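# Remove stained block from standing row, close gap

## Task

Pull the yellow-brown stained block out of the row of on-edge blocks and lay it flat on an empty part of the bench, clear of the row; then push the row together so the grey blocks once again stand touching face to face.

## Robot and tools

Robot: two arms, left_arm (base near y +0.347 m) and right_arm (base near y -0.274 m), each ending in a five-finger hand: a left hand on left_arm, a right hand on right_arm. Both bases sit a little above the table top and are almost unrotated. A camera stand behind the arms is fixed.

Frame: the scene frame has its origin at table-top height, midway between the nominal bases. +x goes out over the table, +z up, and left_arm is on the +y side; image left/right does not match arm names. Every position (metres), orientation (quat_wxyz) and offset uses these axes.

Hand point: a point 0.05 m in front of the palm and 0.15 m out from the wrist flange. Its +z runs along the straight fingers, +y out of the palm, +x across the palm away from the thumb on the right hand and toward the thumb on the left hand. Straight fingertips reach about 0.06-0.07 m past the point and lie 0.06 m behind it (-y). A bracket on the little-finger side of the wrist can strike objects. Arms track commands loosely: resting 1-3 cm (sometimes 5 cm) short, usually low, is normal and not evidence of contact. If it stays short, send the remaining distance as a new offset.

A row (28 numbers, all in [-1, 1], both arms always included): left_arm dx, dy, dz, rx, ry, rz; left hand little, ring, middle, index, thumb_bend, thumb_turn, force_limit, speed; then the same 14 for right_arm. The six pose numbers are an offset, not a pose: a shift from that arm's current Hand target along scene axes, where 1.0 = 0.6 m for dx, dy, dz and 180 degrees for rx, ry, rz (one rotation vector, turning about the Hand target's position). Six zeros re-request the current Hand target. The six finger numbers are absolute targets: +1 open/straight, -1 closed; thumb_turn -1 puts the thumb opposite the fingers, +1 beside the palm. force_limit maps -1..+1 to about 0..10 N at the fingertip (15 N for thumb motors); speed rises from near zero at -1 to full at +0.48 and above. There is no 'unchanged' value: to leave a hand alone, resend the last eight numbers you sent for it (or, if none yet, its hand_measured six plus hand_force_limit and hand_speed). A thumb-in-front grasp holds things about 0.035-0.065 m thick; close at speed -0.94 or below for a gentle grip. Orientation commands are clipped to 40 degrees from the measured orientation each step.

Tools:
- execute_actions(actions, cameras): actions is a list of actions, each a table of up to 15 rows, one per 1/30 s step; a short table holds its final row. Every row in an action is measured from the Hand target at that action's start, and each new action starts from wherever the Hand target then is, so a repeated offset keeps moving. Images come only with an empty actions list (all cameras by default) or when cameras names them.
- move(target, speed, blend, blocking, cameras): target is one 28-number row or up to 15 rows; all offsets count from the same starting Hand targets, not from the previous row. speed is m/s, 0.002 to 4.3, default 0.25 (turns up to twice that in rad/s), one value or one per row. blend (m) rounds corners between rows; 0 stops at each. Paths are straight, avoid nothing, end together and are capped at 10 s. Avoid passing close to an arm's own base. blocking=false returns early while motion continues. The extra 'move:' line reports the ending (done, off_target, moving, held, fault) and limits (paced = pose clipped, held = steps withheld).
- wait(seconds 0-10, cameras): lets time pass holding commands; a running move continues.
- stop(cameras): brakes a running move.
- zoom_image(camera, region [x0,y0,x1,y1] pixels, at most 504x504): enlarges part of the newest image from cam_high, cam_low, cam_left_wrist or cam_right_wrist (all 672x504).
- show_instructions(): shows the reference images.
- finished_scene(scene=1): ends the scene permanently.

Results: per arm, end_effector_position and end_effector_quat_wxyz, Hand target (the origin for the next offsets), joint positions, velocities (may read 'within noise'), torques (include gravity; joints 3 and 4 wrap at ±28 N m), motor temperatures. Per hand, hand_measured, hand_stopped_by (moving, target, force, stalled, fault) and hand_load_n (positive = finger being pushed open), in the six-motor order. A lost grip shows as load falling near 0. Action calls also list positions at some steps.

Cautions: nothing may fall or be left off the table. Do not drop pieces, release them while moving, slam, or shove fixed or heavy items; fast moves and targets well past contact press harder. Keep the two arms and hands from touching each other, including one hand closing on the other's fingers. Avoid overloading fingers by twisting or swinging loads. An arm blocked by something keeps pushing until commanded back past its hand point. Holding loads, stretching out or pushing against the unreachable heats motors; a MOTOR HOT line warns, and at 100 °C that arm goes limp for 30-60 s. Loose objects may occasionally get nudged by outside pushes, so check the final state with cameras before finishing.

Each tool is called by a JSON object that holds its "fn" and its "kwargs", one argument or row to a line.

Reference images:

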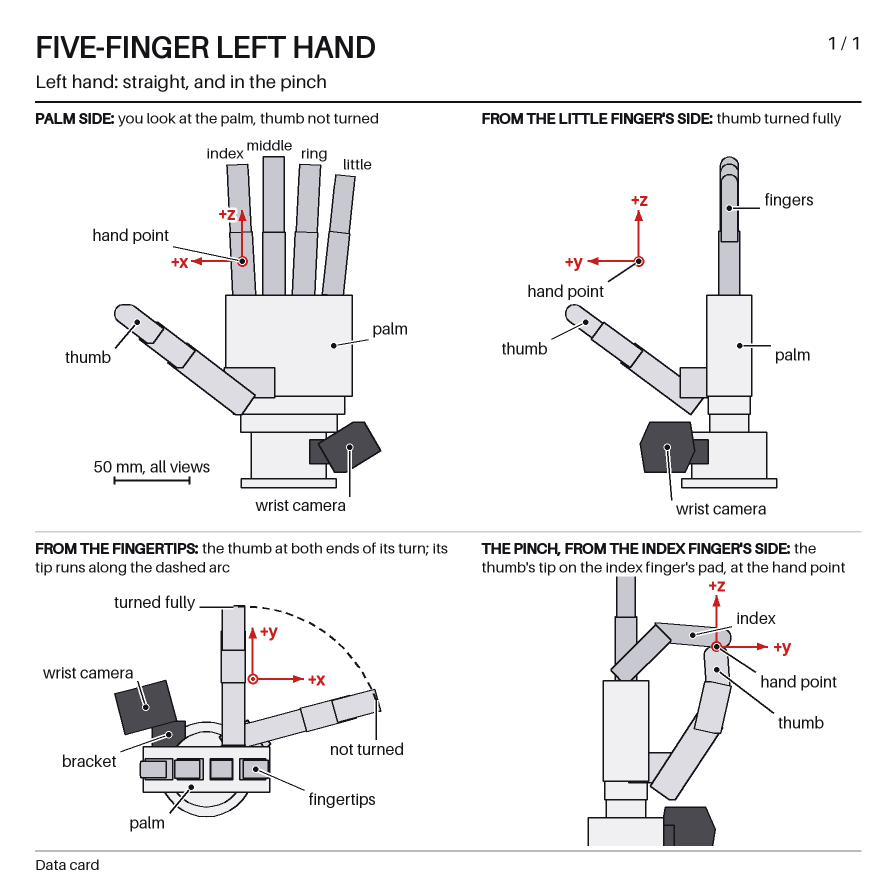

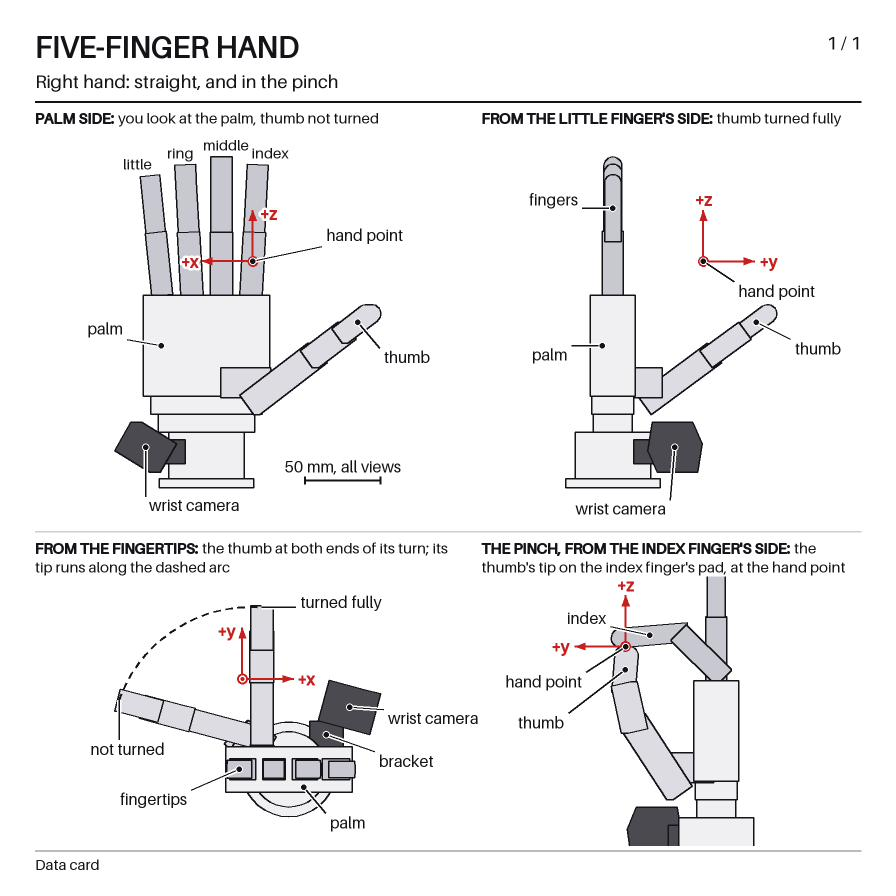

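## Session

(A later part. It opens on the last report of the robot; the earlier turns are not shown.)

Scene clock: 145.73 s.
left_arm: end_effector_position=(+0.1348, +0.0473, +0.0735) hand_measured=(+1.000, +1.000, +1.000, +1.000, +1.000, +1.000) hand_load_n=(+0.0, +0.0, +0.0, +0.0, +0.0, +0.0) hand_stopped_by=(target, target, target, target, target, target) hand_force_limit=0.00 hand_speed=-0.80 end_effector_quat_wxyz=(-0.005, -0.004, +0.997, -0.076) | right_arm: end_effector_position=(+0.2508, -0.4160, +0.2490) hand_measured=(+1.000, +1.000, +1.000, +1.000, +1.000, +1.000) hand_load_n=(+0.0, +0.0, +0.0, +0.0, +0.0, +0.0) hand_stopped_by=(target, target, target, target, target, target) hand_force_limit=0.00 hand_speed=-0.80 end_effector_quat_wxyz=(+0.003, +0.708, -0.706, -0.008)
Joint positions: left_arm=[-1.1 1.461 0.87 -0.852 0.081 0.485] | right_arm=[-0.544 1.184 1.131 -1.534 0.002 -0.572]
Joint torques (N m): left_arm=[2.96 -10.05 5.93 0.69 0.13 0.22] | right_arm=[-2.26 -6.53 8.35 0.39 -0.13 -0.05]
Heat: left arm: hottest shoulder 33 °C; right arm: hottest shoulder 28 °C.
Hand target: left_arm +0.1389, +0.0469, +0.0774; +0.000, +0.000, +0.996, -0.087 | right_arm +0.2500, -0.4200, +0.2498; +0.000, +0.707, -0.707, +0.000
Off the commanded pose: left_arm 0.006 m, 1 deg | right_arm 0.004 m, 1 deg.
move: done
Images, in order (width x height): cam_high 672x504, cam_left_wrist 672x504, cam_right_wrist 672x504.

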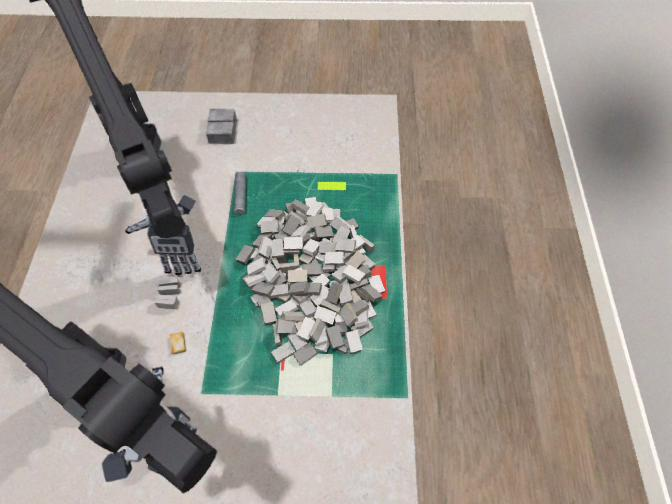

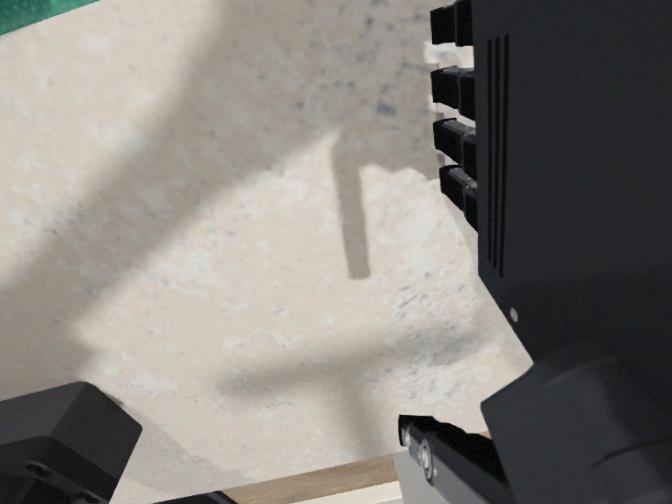

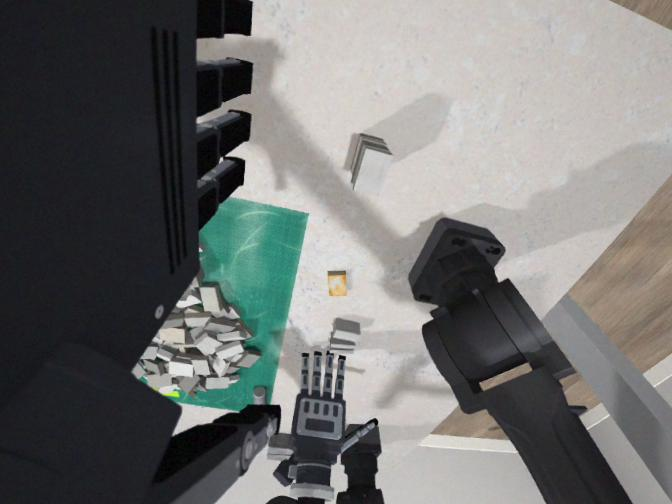

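{"fn": "move", "kwargs": {
  "target": [0, -0.078, -0.005, 0, 0, 0, 1, 1, 1, 1, 1, 1, 0, -0.8, 0, 0, 0, 0, 0, 0, 1, 1, 1, 1, 1, 1, 0, -0.8],
  "speed": 0.035,
  "cameras": ["cam_high", "cam_left_wrist", "cam_right_wrist"]
}}

{"fn": "zoom_image", "kwargs": {
  "camera": "cam_high",
  "region": [130, 245, 220, 335]
}}

{"fn": "zoom_image", "kwargs": {
  "camera": "cam_right_wrist",
  "region": [290, 295, 390, 395]
}}

Scene clock: 148.17 s.
left_arm: end_effector_position=(+0.1329, +0.0225, +0.0701) hand_measured=(+1.000, +1.000, +1.000, +1.000, +1.000, +1.000) hand_load_n=(+0.0, +0.0, -0.5, +0.0, +0.0, +0.0) hand_stopped_by=(target, target, target, target, target, target) hand_force_limit=0.00 hand_speed=-0.80 end_effector_quat_wxyz=(-0.006, +0.002, +0.997, -0.073) | right_arm: end_effector_position=(+0.2508, -0.4160, +0.2490) hand_measured=(+1.000, +1.000, +1.000, +1.000, +1.000, +1.000) hand_load_n=(+0.0, +0.0, +0.0, +0.0, +0.0, +0.0) hand_stopped_by=(target, target, target, target, target, target) hand_force_limit=0.00 hand_speed=-0.80 end_effector_quat_wxyz=(+0.003, +0.708, -0.706, -0.008)
Joint positions: left_arm=[-1.136 1.522 0.927 -0.85 0.077 0.461] | right_arm=[-0.544 1.184 1.131 -1.534 0.002 -0.572]
Joint torques (N m): left_arm=[1.08 -7.65 9.65 0.57 0 -0.03] | right_arm=[-1.79 -6.24 8.21 0.32 -0.11 -0.08]
Heat: left arm: hottest shoulder 33 °C; right arm: hottest shoulder 28 °C.
Hand target: left_arm +0.1388, +0.0002, +0.0743; +0.000, +0.000, +0.996, -0.087 | right_arm +0.2500, -0.4200, +0.2498; +0.000, +0.707, -0.707, +0.000
Off the commanded pose: left_arm 0.024 m, 2 deg | right_arm 0.004 m, 1 deg.
move: off_target (left_arm)
Images, in order (width x height): cam_high 672x504, cam_left_wrist 672x504, cam_right_wrist 672x504.

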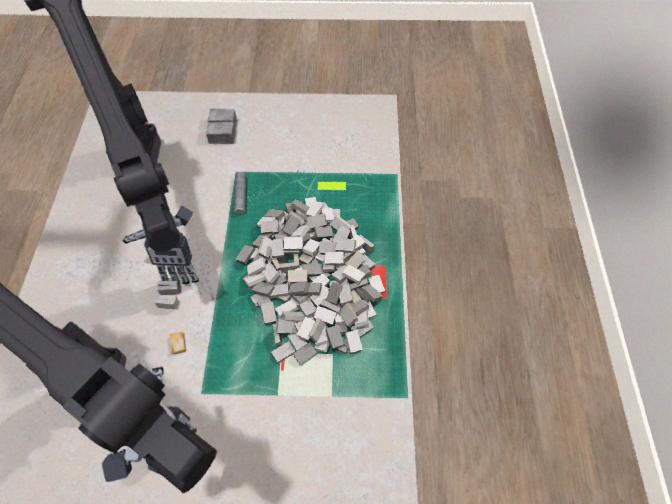

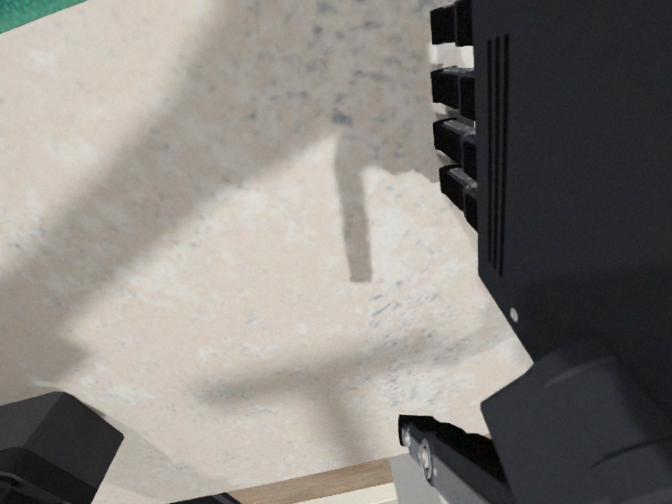

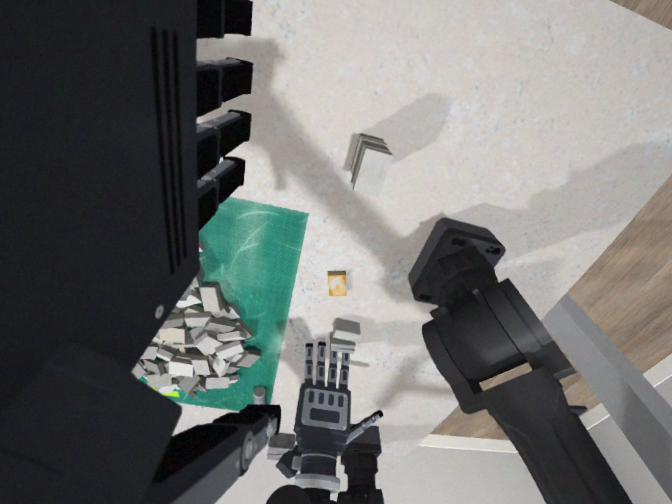

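Scaled by 5.600 from the camera's 672x504 image, which has a finer 960x720 frame.

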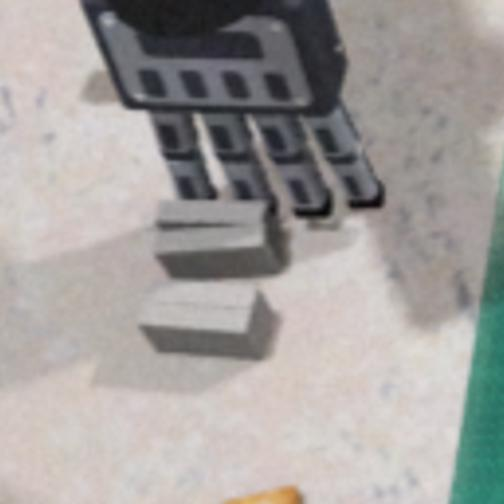

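Scaled by 5.040 from the camera's 672x504 image, which has a finer 960x720 frame.

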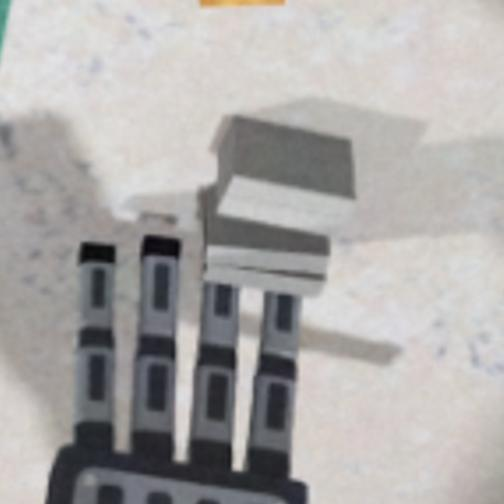

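{"fn": "move", "kwargs": {
  "target": [0.005, -0.018, 0.008, 0, 0, 0, 1, 1, 1, 1, 1, 1, 0, -0.8, 0, 0, 0, 0, 0, 0, 1, 1, 1, 1, 1, 1, 0, -0.8],
  "speed": 0.035,
  "cameras": ["cam_high", "cam_right_wrist"]
}}

{"fn": "zoom_image", "kwargs": {
  "camera": "cam_high",
  "region": [130, 245, 220, 335]
}}

{"fn": "zoom_image", "kwargs": {
  "camera": "cam_right_wrist",
  "region": [290, 295, 390, 395]
}}

Scene clock: 149.37 s.
left_arm: end_effector_position=(+0.1368, +0.0098, +0.0722) hand_measured=(+1.000, +1.000, +1.000, +1.000, +1.000, +1.000) hand_load_n=(+0.0, +0.0, -0.5, -0.5, +0.0, +0.0) hand_stopped_by=(target, target, target, target, target, target) hand_force_limit=0.00 hand_speed=-0.80 end_effector_quat_wxyz=(-0.004, +0.003, +0.997, -0.077) | right_arm: end_effector_position=(+0.2508, -0.4160, +0.2490) hand_measured=(+1.000, +1.000, +1.000, +1.000, +1.000, +1.000) hand_load_n=(+0.0, +0.0, +0.0, +0.0, +0.0, +0.0) hand_stopped_by=(target, target, target, target, target, target) hand_force_limit=0.00 hand_speed=-0.80 end_effector_quat_wxyz=(+0.003, +0.708, -0.706, -0.008)
Joint positions: left_arm=[-1.142 1.544 0.96 -0.852 0.076 0.456] | right_arm=[-0.544 1.184 1.131 -1.534 0.002 -0.572]
Joint torques (N m): left_arm=[1.49 -8.53 10.06 0.08 -0.01 -0.05] | right_arm=[-2.08 -5.71 8.29 0.39 -0.08 -0.06]
Heat: left arm: hottest shoulder 33 °C; right arm: hottest shoulder 28 °C.
Hand target: left_arm +0.1419, -0.0107, +0.0792; +0.000, +0.000, +0.996, -0.087 | right_arm +0.2500, -0.4200, +0.2498; +0.000, +0.707, -0.707, +0.000
Off the commanded pose: left_arm 0.022 m, 1 deg | right_arm 0.004 m, 1 deg.
move: off_target (left_arm)
Images, in order (width x height): cam_high 672x504, cam_right_wrist 672x504.

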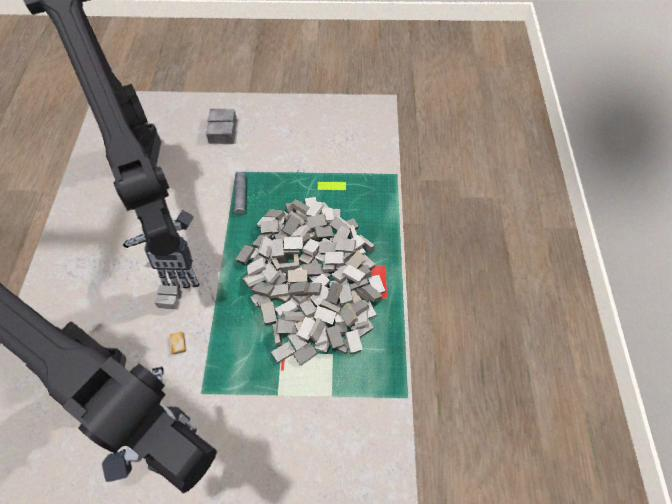

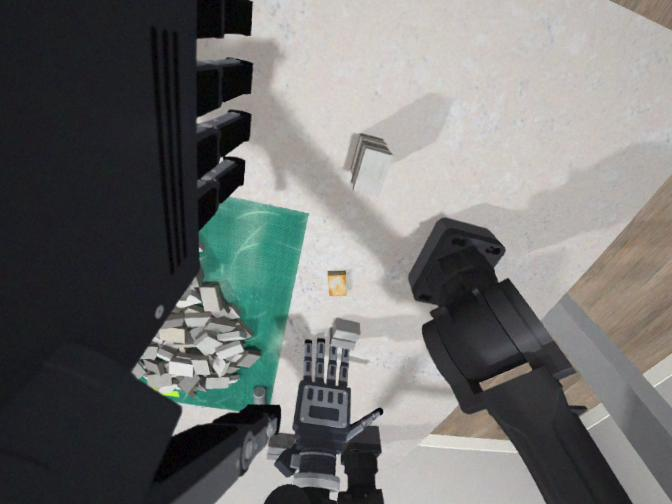

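Scaled by 5.600 from the camera's 672x504 image, which has a finer 960x720 frame.

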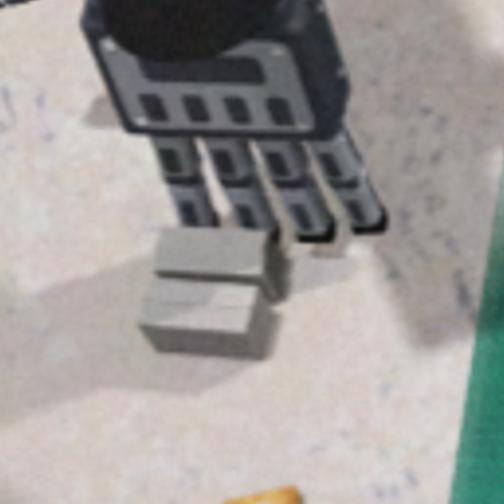

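Scaled by 5.040 from the camera's 672x504 image, which has a finer 960x720 frame.

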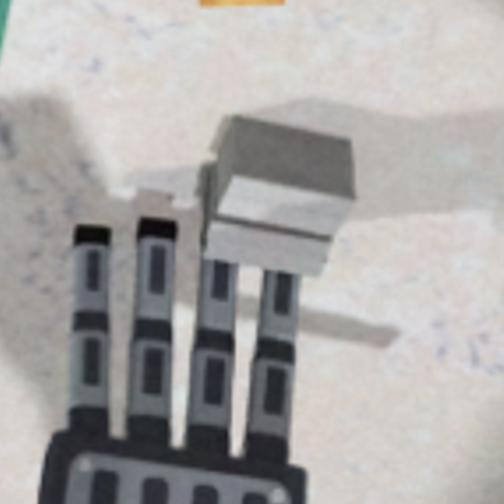

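{"fn": "move", "kwargs": {
  "target": [0.002, -0.012, 0.004, 0, 0, 0, 1, 1, 1, 1, 1, 1, 0, -0.8, 0, 0, 0, 0, 0, 0, 1, 1, 1, 1, 1, 1, 0, -0.8],
  "speed": 0.03,
  "cameras": ["cam_high", "cam_right_wrist"]
}}

{"fn": "zoom_image", "kwargs": {
  "camera": "cam_high",
  "region": [140, 265, 200, 325]
}}

{"fn": "zoom_image", "kwargs": {
  "camera": "cam_right_wrist",
  "region": [310, 300, 380, 370]
}}

Scene clock: 150.60 s.
left_arm: end_effector_position=(+0.1379, +0.0050, +0.0738) hand_measured=(+1.000, +1.000, +1.000, +1.000, +1.000, +1.000) hand_load_n=(+0.0, +0.0, -0.5, -1.0, +0.0, -0.5) hand_stopped_by=(target, target, target, target, target, target) hand_force_limit=0.00 hand_speed=-0.80 end_effector_quat_wxyz=(-0.005, +0.003, +0.997, -0.074) | right_arm: end_effector_position=(+0.2508, -0.4160, +0.2490) hand_measured=(+1.000, +1.000, +1.000, +1.000, +1.000, +1.000) hand_load_n=(+0.0, +0.0, +0.0, +0.0, +0.0, +0.0) hand_stopped_by=(target, target, target, target, target, target) hand_force_limit=0.00 hand_speed=-0.80 end_effector_quat_wxyz=(+0.003, +0.708, -0.706, -0.008)
Joint positions: left_arm=[-1.145 1.557 0.98 -0.865 0.074 0.454] | right_arm=[-0.544 1.184 1.131 -1.534 0.002 -0.572]
Joint torques (N m): left_arm=[1.73 -8.18 10.17 0.08 0.03 -0.07] | right_arm=[-2.37 -6.48 8.38 0.49 -0.11 -0.07]
Heat: left arm: hottest shoulder 33 °C; right arm: hottest shoulder 28 °C.
Hand target: left_arm +0.1431, -0.0178, +0.0816; +0.000, +0.000, +0.996, -0.087 | right_arm +0.2500, -0.4200, +0.2498; +0.000, +0.707, -0.707, +0.000
Off the commanded pose: left_arm 0.025 m, 2 deg | right_arm 0.004 m, 1 deg.
move: off_target (left_arm)
Images, in order (width x height): cam_high 672x504, cam_right_wrist 672x504.

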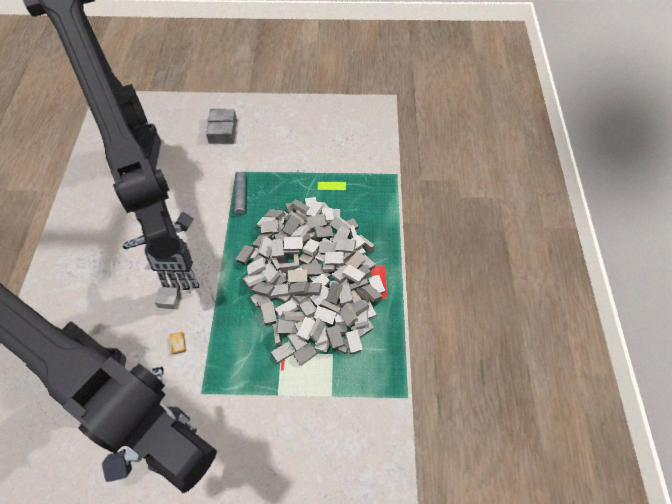

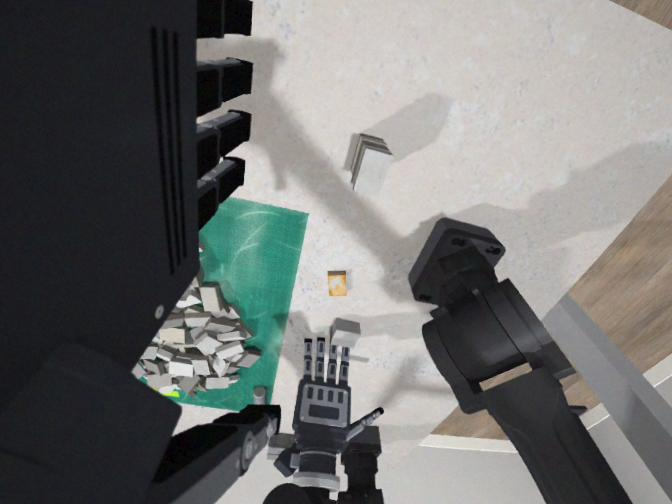

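Scaled by 8.400 from the camera's 672x504 image, which has a finer 960x720 frame.

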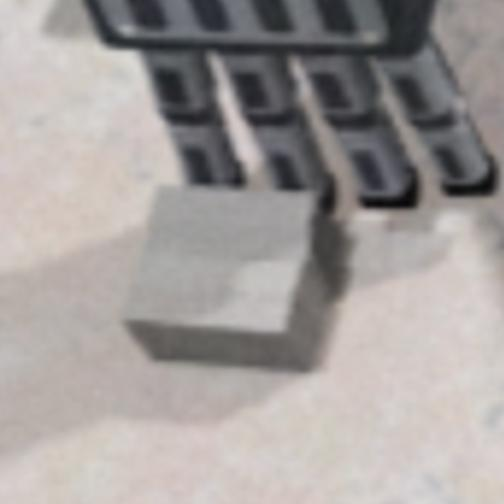

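Scaled by 7.200 from the camera's 672x504 image, which has a finer 960x720 frame.

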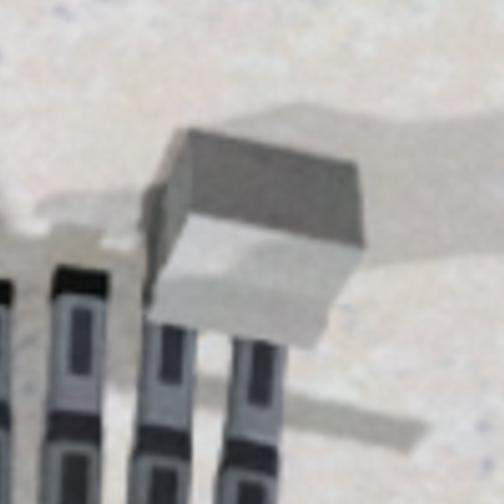

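{"fn": "move", "kwargs": {
  "target": [
    [0, 0.085, 0.005, 0, 0, 0, 1, 1, 1, 1, 1, 1, 0, -0.8, 0, 0, 0, 0, 0, 0, 1, 1, 1, 1, 1, 1, 0, -0.8],
    [0, 0.12, 0.12, 0, 0, 0, 1, 1, 1, 1, 1, 1, 0, -0.8, 0, 0, 0, 0, 0, 0, 1, 1, 1, 1, 1, 1, 0, -0.8]
  ],
  "speed": [0.08, 0.15],
  "blend": [0.01, 0],
  "cameras": ["cam_high", "cam_right_wrist", "cam_low"]
}}

{"fn": "zoom_image", "kwargs": {
  "camera": "cam_high",
  "region": [140, 265, 200, 325]
}}

{"fn": "zoom_image", "kwargs": {
  "camera": "cam_right_wrist",
  "region": [310, 300, 380, 370]
}}

Scene clock: 153.43 s.
left_arm: end_effector_position=(+0.1311, +0.0684, +0.1346) hand_measured=(+1.000, +1.000, +1.000, +1.000, +1.000, +1.000) hand_load_n=(+0.0, +0.0, +0.0, +0.0, +0.0, +0.0) hand_stopped_by=(target, target, target, target, target, target) hand_force_limit=0.00 hand_speed=-0.80 end_effector_quat_wxyz=(-0.012, -0.004, +0.998, -0.064) | right_arm: end_effector_position=(+0.2508, -0.4160, +0.2490) hand_measured=(+1.000, +1.000, +1.000, +1.000, +1.000, +1.000) hand_load_n=(+0.0, +0.0, +0.0, +0.0, +0.0, +0.0) hand_stopped_by=(target, target, target, target, target, target) hand_force_limit=0.00 hand_speed=-0.80 end_effector_quat_wxyz=(+0.003, +0.708, -0.706, -0.008)
Joint positions: left_arm=[-1.081 1.342 0.93 -1.058 0.084 0.505] | right_arm=[-0.544 1.184 1.131 -1.534 0.002 -0.572]
Joint torques (N m): left_arm=[2.84 -8.64 10.45 -0.01 0.11 0.25] | right_arm=[-1.85 -6.24 8.29 0.29 -0.07 -0.08]
Heat: left arm: hottest shoulder 33 °C; right arm: hottest shoulder 28 °C.
Hand target: left_arm +0.1432, +0.0542, +0.1536; +0.000, +0.000, +0.996, -0.087 | right_arm +0.2500, -0.4200, +0.2498; +0.000, +0.707, -0.707, +0.000
Off the commanded pose: left_arm 0.027 m, 3 deg | right_arm 0.004 m, 1 deg.
move: off_target (left_arm)
Images, in order (width x height): cam_high 672x504, cam_low 672x504, cam_right_wrist 672x504.

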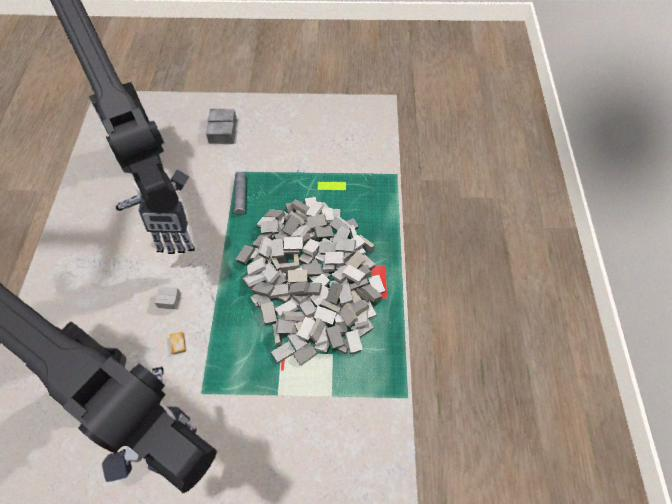

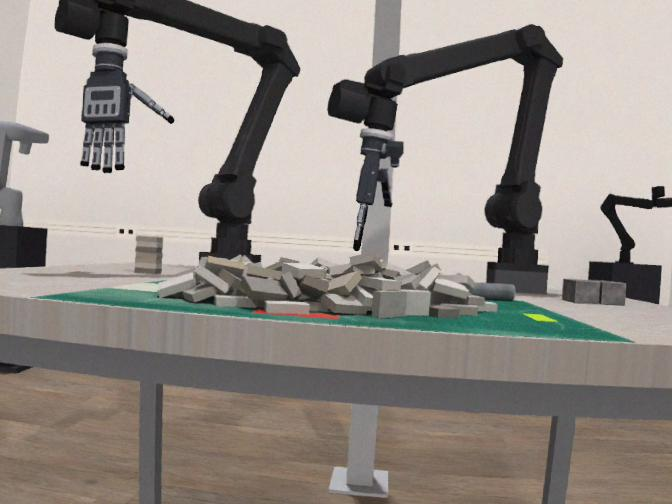

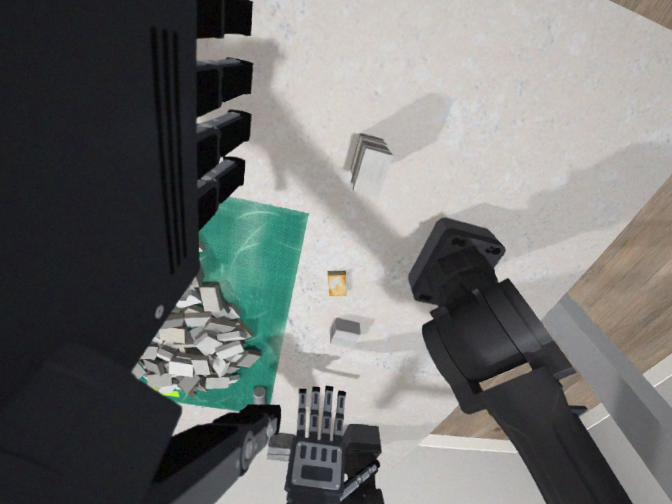

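Scaled by 8.400 from the camera's 672x504 image, which has a finer 960x720 frame.

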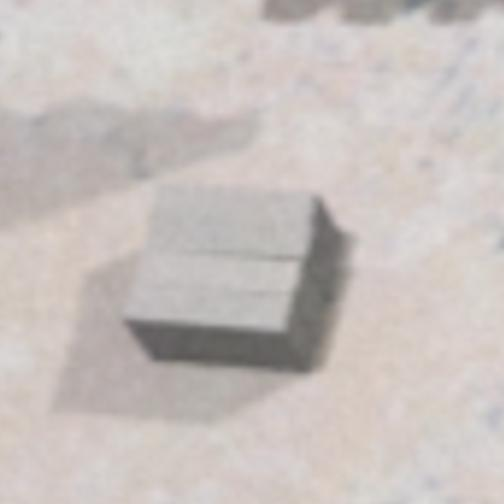

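Scaled by 7.200 from the camera's 672x504 image, which has a finer 960x720 frame.

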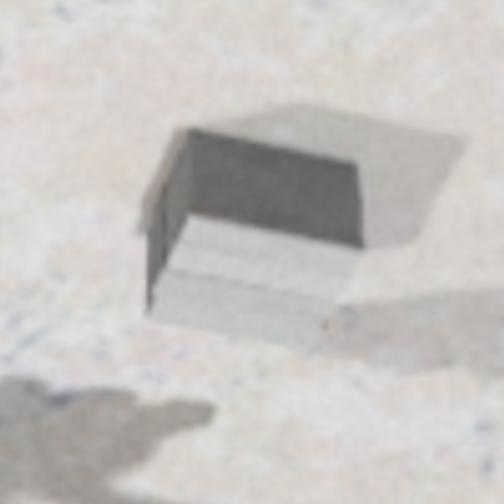

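{"fn": "move", "kwargs": {
  "target": [
    [-0.001, -0.02, -0.1393, 0, 0, 0, 1, 1, 1, 1, 1, 1, 0, -0.8, 0, 0, 0, 0, 0, 0, 1, 1, 1, 1, 1, 1, 0, -0.8],
    [-0.001, -0.1295, -0.128, 0, 0, 0, 1, 1, 1, 1, 1, 1, 0, -0.8, 0, 0, 0, 0, 0, 0, 1, 1, 1, 1, 1, 1, 0, -0.8]
  ],
  "speed": [0.12, 0.035],
  "cameras": ["cam_high", "cam_right_wrist"]
}}

{"fn": "zoom_image", "kwargs": {
  "camera": "cam_high",
  "region": [140, 265, 200, 325]
}}

{"fn": "zoom_image", "kwargs": {
  "camera": "cam_right_wrist",
  "region": [310, 300, 380, 370]
}}

Scene clock: 158.87 s.
left_arm: end_effector_position=(+0.1386, +0.0002, +0.0716) hand_measured=(+1.000, +1.000, +1.000, +1.000, +1.000, +1.000) hand_load_n=(+0.0, +0.0, -1.5, -1.0, +0.0, +0.0) hand_stopped_by=(target, target, target, target, target, target) hand_force_limit=0.00 hand_speed=-0.80 end_effector_quat_wxyz=(-0.004, +0.002, +0.997, -0.075) | right_arm: end_effector_position=(+0.2508, -0.4160, +0.2490) hand_measured=(+1.000, +1.000, +1.000, +1.000, +1.000, +1.000) hand_load_n=(+0.0, +0.0, +0.0, +0.5, +0.0, +0.5) hand_stopped_by=(target, target, target, target, target, target) hand_force_limit=0.00 hand_speed=-0.80 end_effector_quat_wxyz=(+0.003, +0.708, -0.706, -0.008)
Joint positions: left_arm=[-1.149 1.57 0.989 -0.858 0.072 0.448] | right_arm=[-0.544 1.184 1.131 -1.534 0.002 -0.572]
Joint torques (N m): left_arm=[1.61 -7.94 10.36 0.38 0.07 -0.08] | right_arm=[-1.85 -6.36 8.28 0.44 -0.07 -0.06]
Heat: left arm: hottest shoulder 33 °C; right arm: hottest shoulder 28 °C.
Hand target: left_arm +0.1425, -0.0235, +0.0768; +0.000, +0.000, +0.996, -0.087 | right_arm +0.2500, -0.4200, +0.2498; +0.000, +0.707, -0.707, +0.000
Off the commanded pose: left_arm 0.025 m, 1 deg | right_arm 0.004 m, 1 deg.
move: off_target (left_arm)
Images, in order (width x height): cam_high 672x504, cam_right_wrist 672x504.

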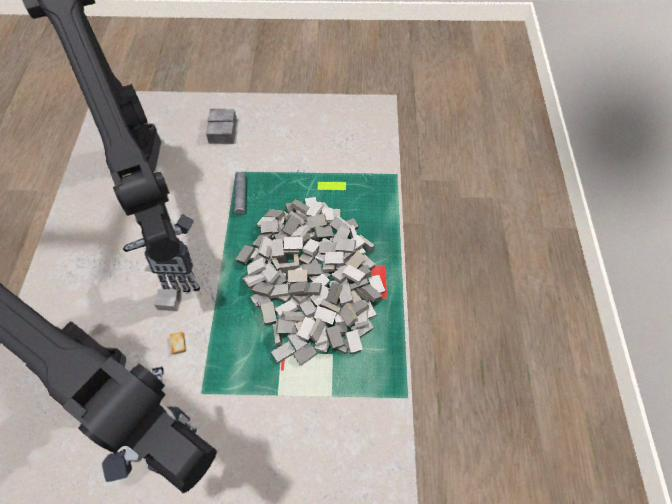

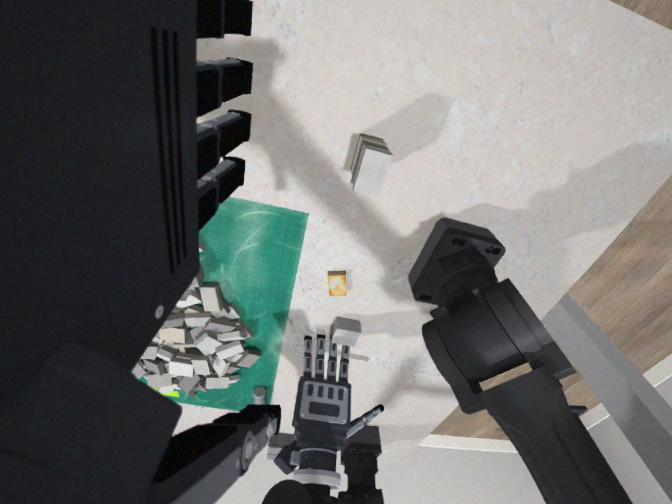

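Scaled by 8.400 from the camera's 672x504 image, which has a finer 960x720 frame.

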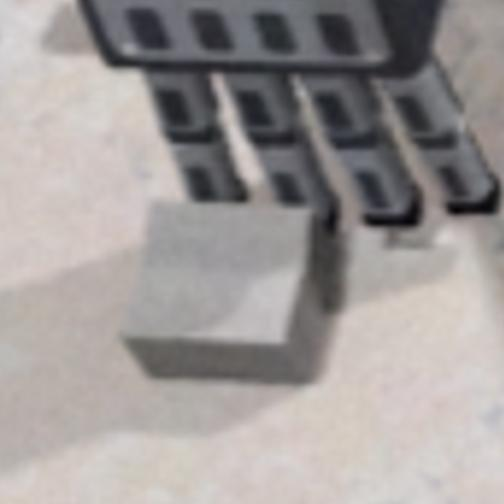

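Scaled by 7.200 from the camera's 672x504 image, which has a finer 960x720 frame.

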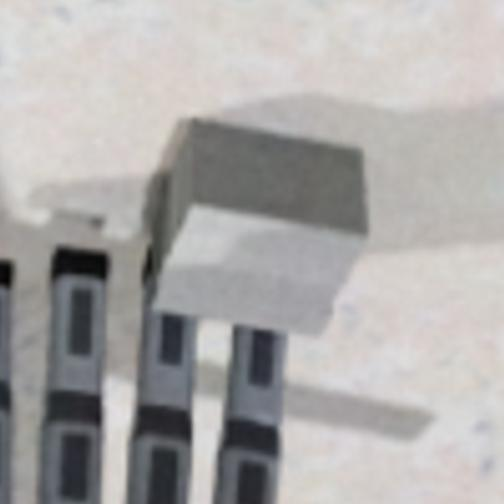

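{"fn": "move", "kwargs": {
  "target": [
    [0, 0.095, 0.005, 0, 0, 0, 1, 1, 1, 1, 1, 1, 0, -0.8, 0, 0, 0, 0, 0, 0, 1, 1, 1, 1, 1, 1, 0, -0.8],
    [0, 0.14, 0.12, 0, 0, 0, 1, 1, 1, 1, 1, 1, 0, -0.8, 0, 0, 0, 0, 0, 0, 1, 1, 1, 1, 1, 1, 0, -0.8]
  ],
  "speed": [0.08, 0.15],
  "blend": [0.01, 0],
  "cameras": ["cam_high", "cam_right_wrist"]
}}

{"fn": "zoom_image", "kwargs": {
  "camera": "cam_high",
  "region": [140, 270, 200, 330]
}}

{"fn": "zoom_image", "kwargs": {
  "camera": "cam_right_wrist",
  "region": [310, 300, 380, 370]
}}

{"fn": "zoom_image", "kwargs": {
  "camera": "cam_high",
  "region": [145, 320, 205, 370]
}}

Scene clock: 161.20 s.
left_arm: end_effector_position=(+0.1318, +0.0722, +0.1321) hand_measured=(+1.000, +1.000, +1.000, +1.000, +1.000, +1.000) hand_load_n=(+0.0, +0.0, +0.0, -0.5, +0.0, -0.5) hand_stopped_by=(target, target, target, target, target, target) hand_force_limit=0.00 hand_speed=-0.80 end_effector_quat_wxyz=(-0.010, -0.004, +0.998, -0.067) | right_arm: end_effector_position=(+0.2508, -0.4160, +0.2490) hand_measured=(+1.000, +1.000, +1.000, +1.000, +1.000, +1.000) hand_load_n=(+0.0, +0.0, +0.0, +0.0, +0.0, +0.0) hand_stopped_by=(target, target, target, target, target, target) hand_force_limit=0.00 hand_speed=-0.80 end_effector_quat_wxyz=(+0.003, +0.708, -0.706, -0.008)
Joint positions: left_arm=[-1.074 1.332 0.914 -1.046 0.085 0.512] | right_arm=[-0.544 1.184 1.131 -1.534 0.002 -0.572]
Joint torques (N m): left_arm=[2.26 -8 9.96 -0.01 0.1 0.18] | right_arm=[-1.67 -6.18 8.39 0.36 -0.14 -0.09]
Heat: left arm: hottest shoulder 33 °C; right arm: hottest shoulder 28 °C.
Hand target: left_arm +0.1425, +0.0605, +0.1487; +0.000, +0.000, +0.996, -0.087 | right_arm +0.2500, -0.4200, +0.2498; +0.000, +0.707, -0.707, +0.000
Off the commanded pose: left_arm 0.023 m, 3 deg | right_arm 0.004 m, 1 deg.
move: off_target (left_arm)
Images, in order (width x height): cam_high 672x504, cam_right_wrist 672x504.

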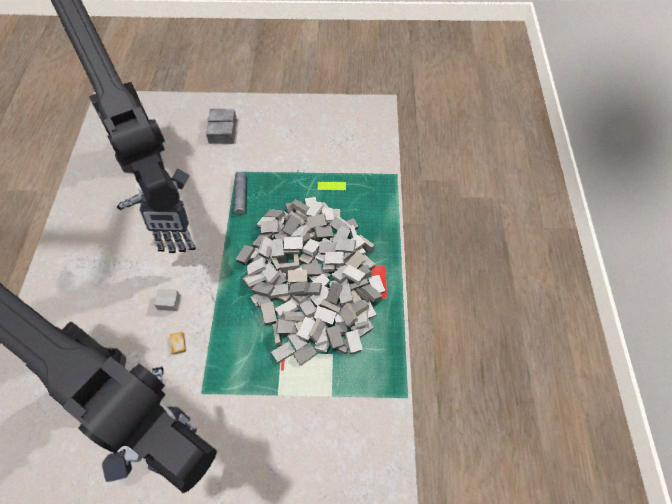

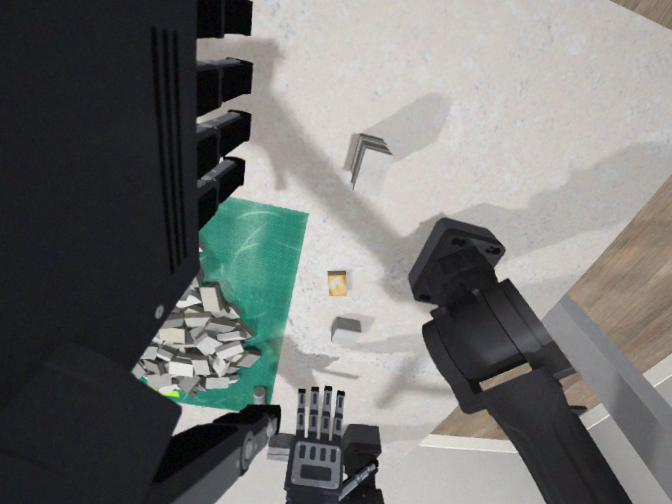

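Scaled by 8.400 from the camera's 672x504 image, which has a finer 960x720 frame.

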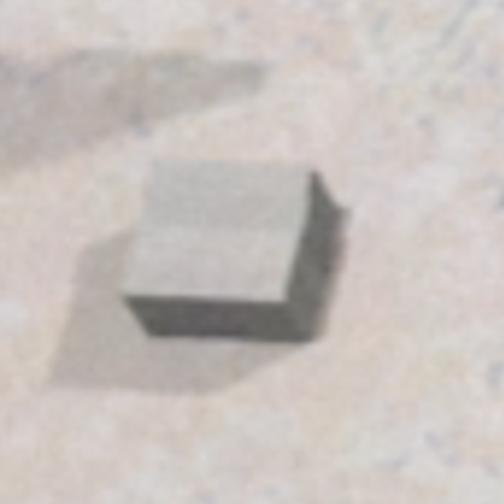

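Scaled by 7.200 from the camera's 672x504 image, which has a finer 960x720 frame.

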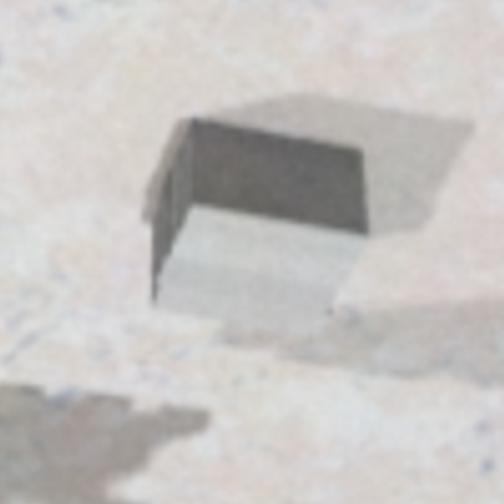

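Scaled by 8.400 from the camera's 672x504 image, which has a finer 960x720 frame.

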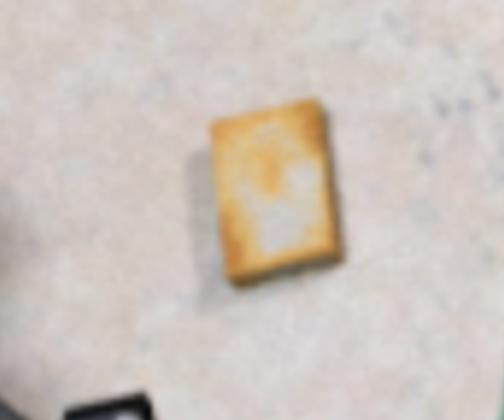

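{"fn": "finished_scene", "kwargs": {

}}

The scene is finished: the task was done.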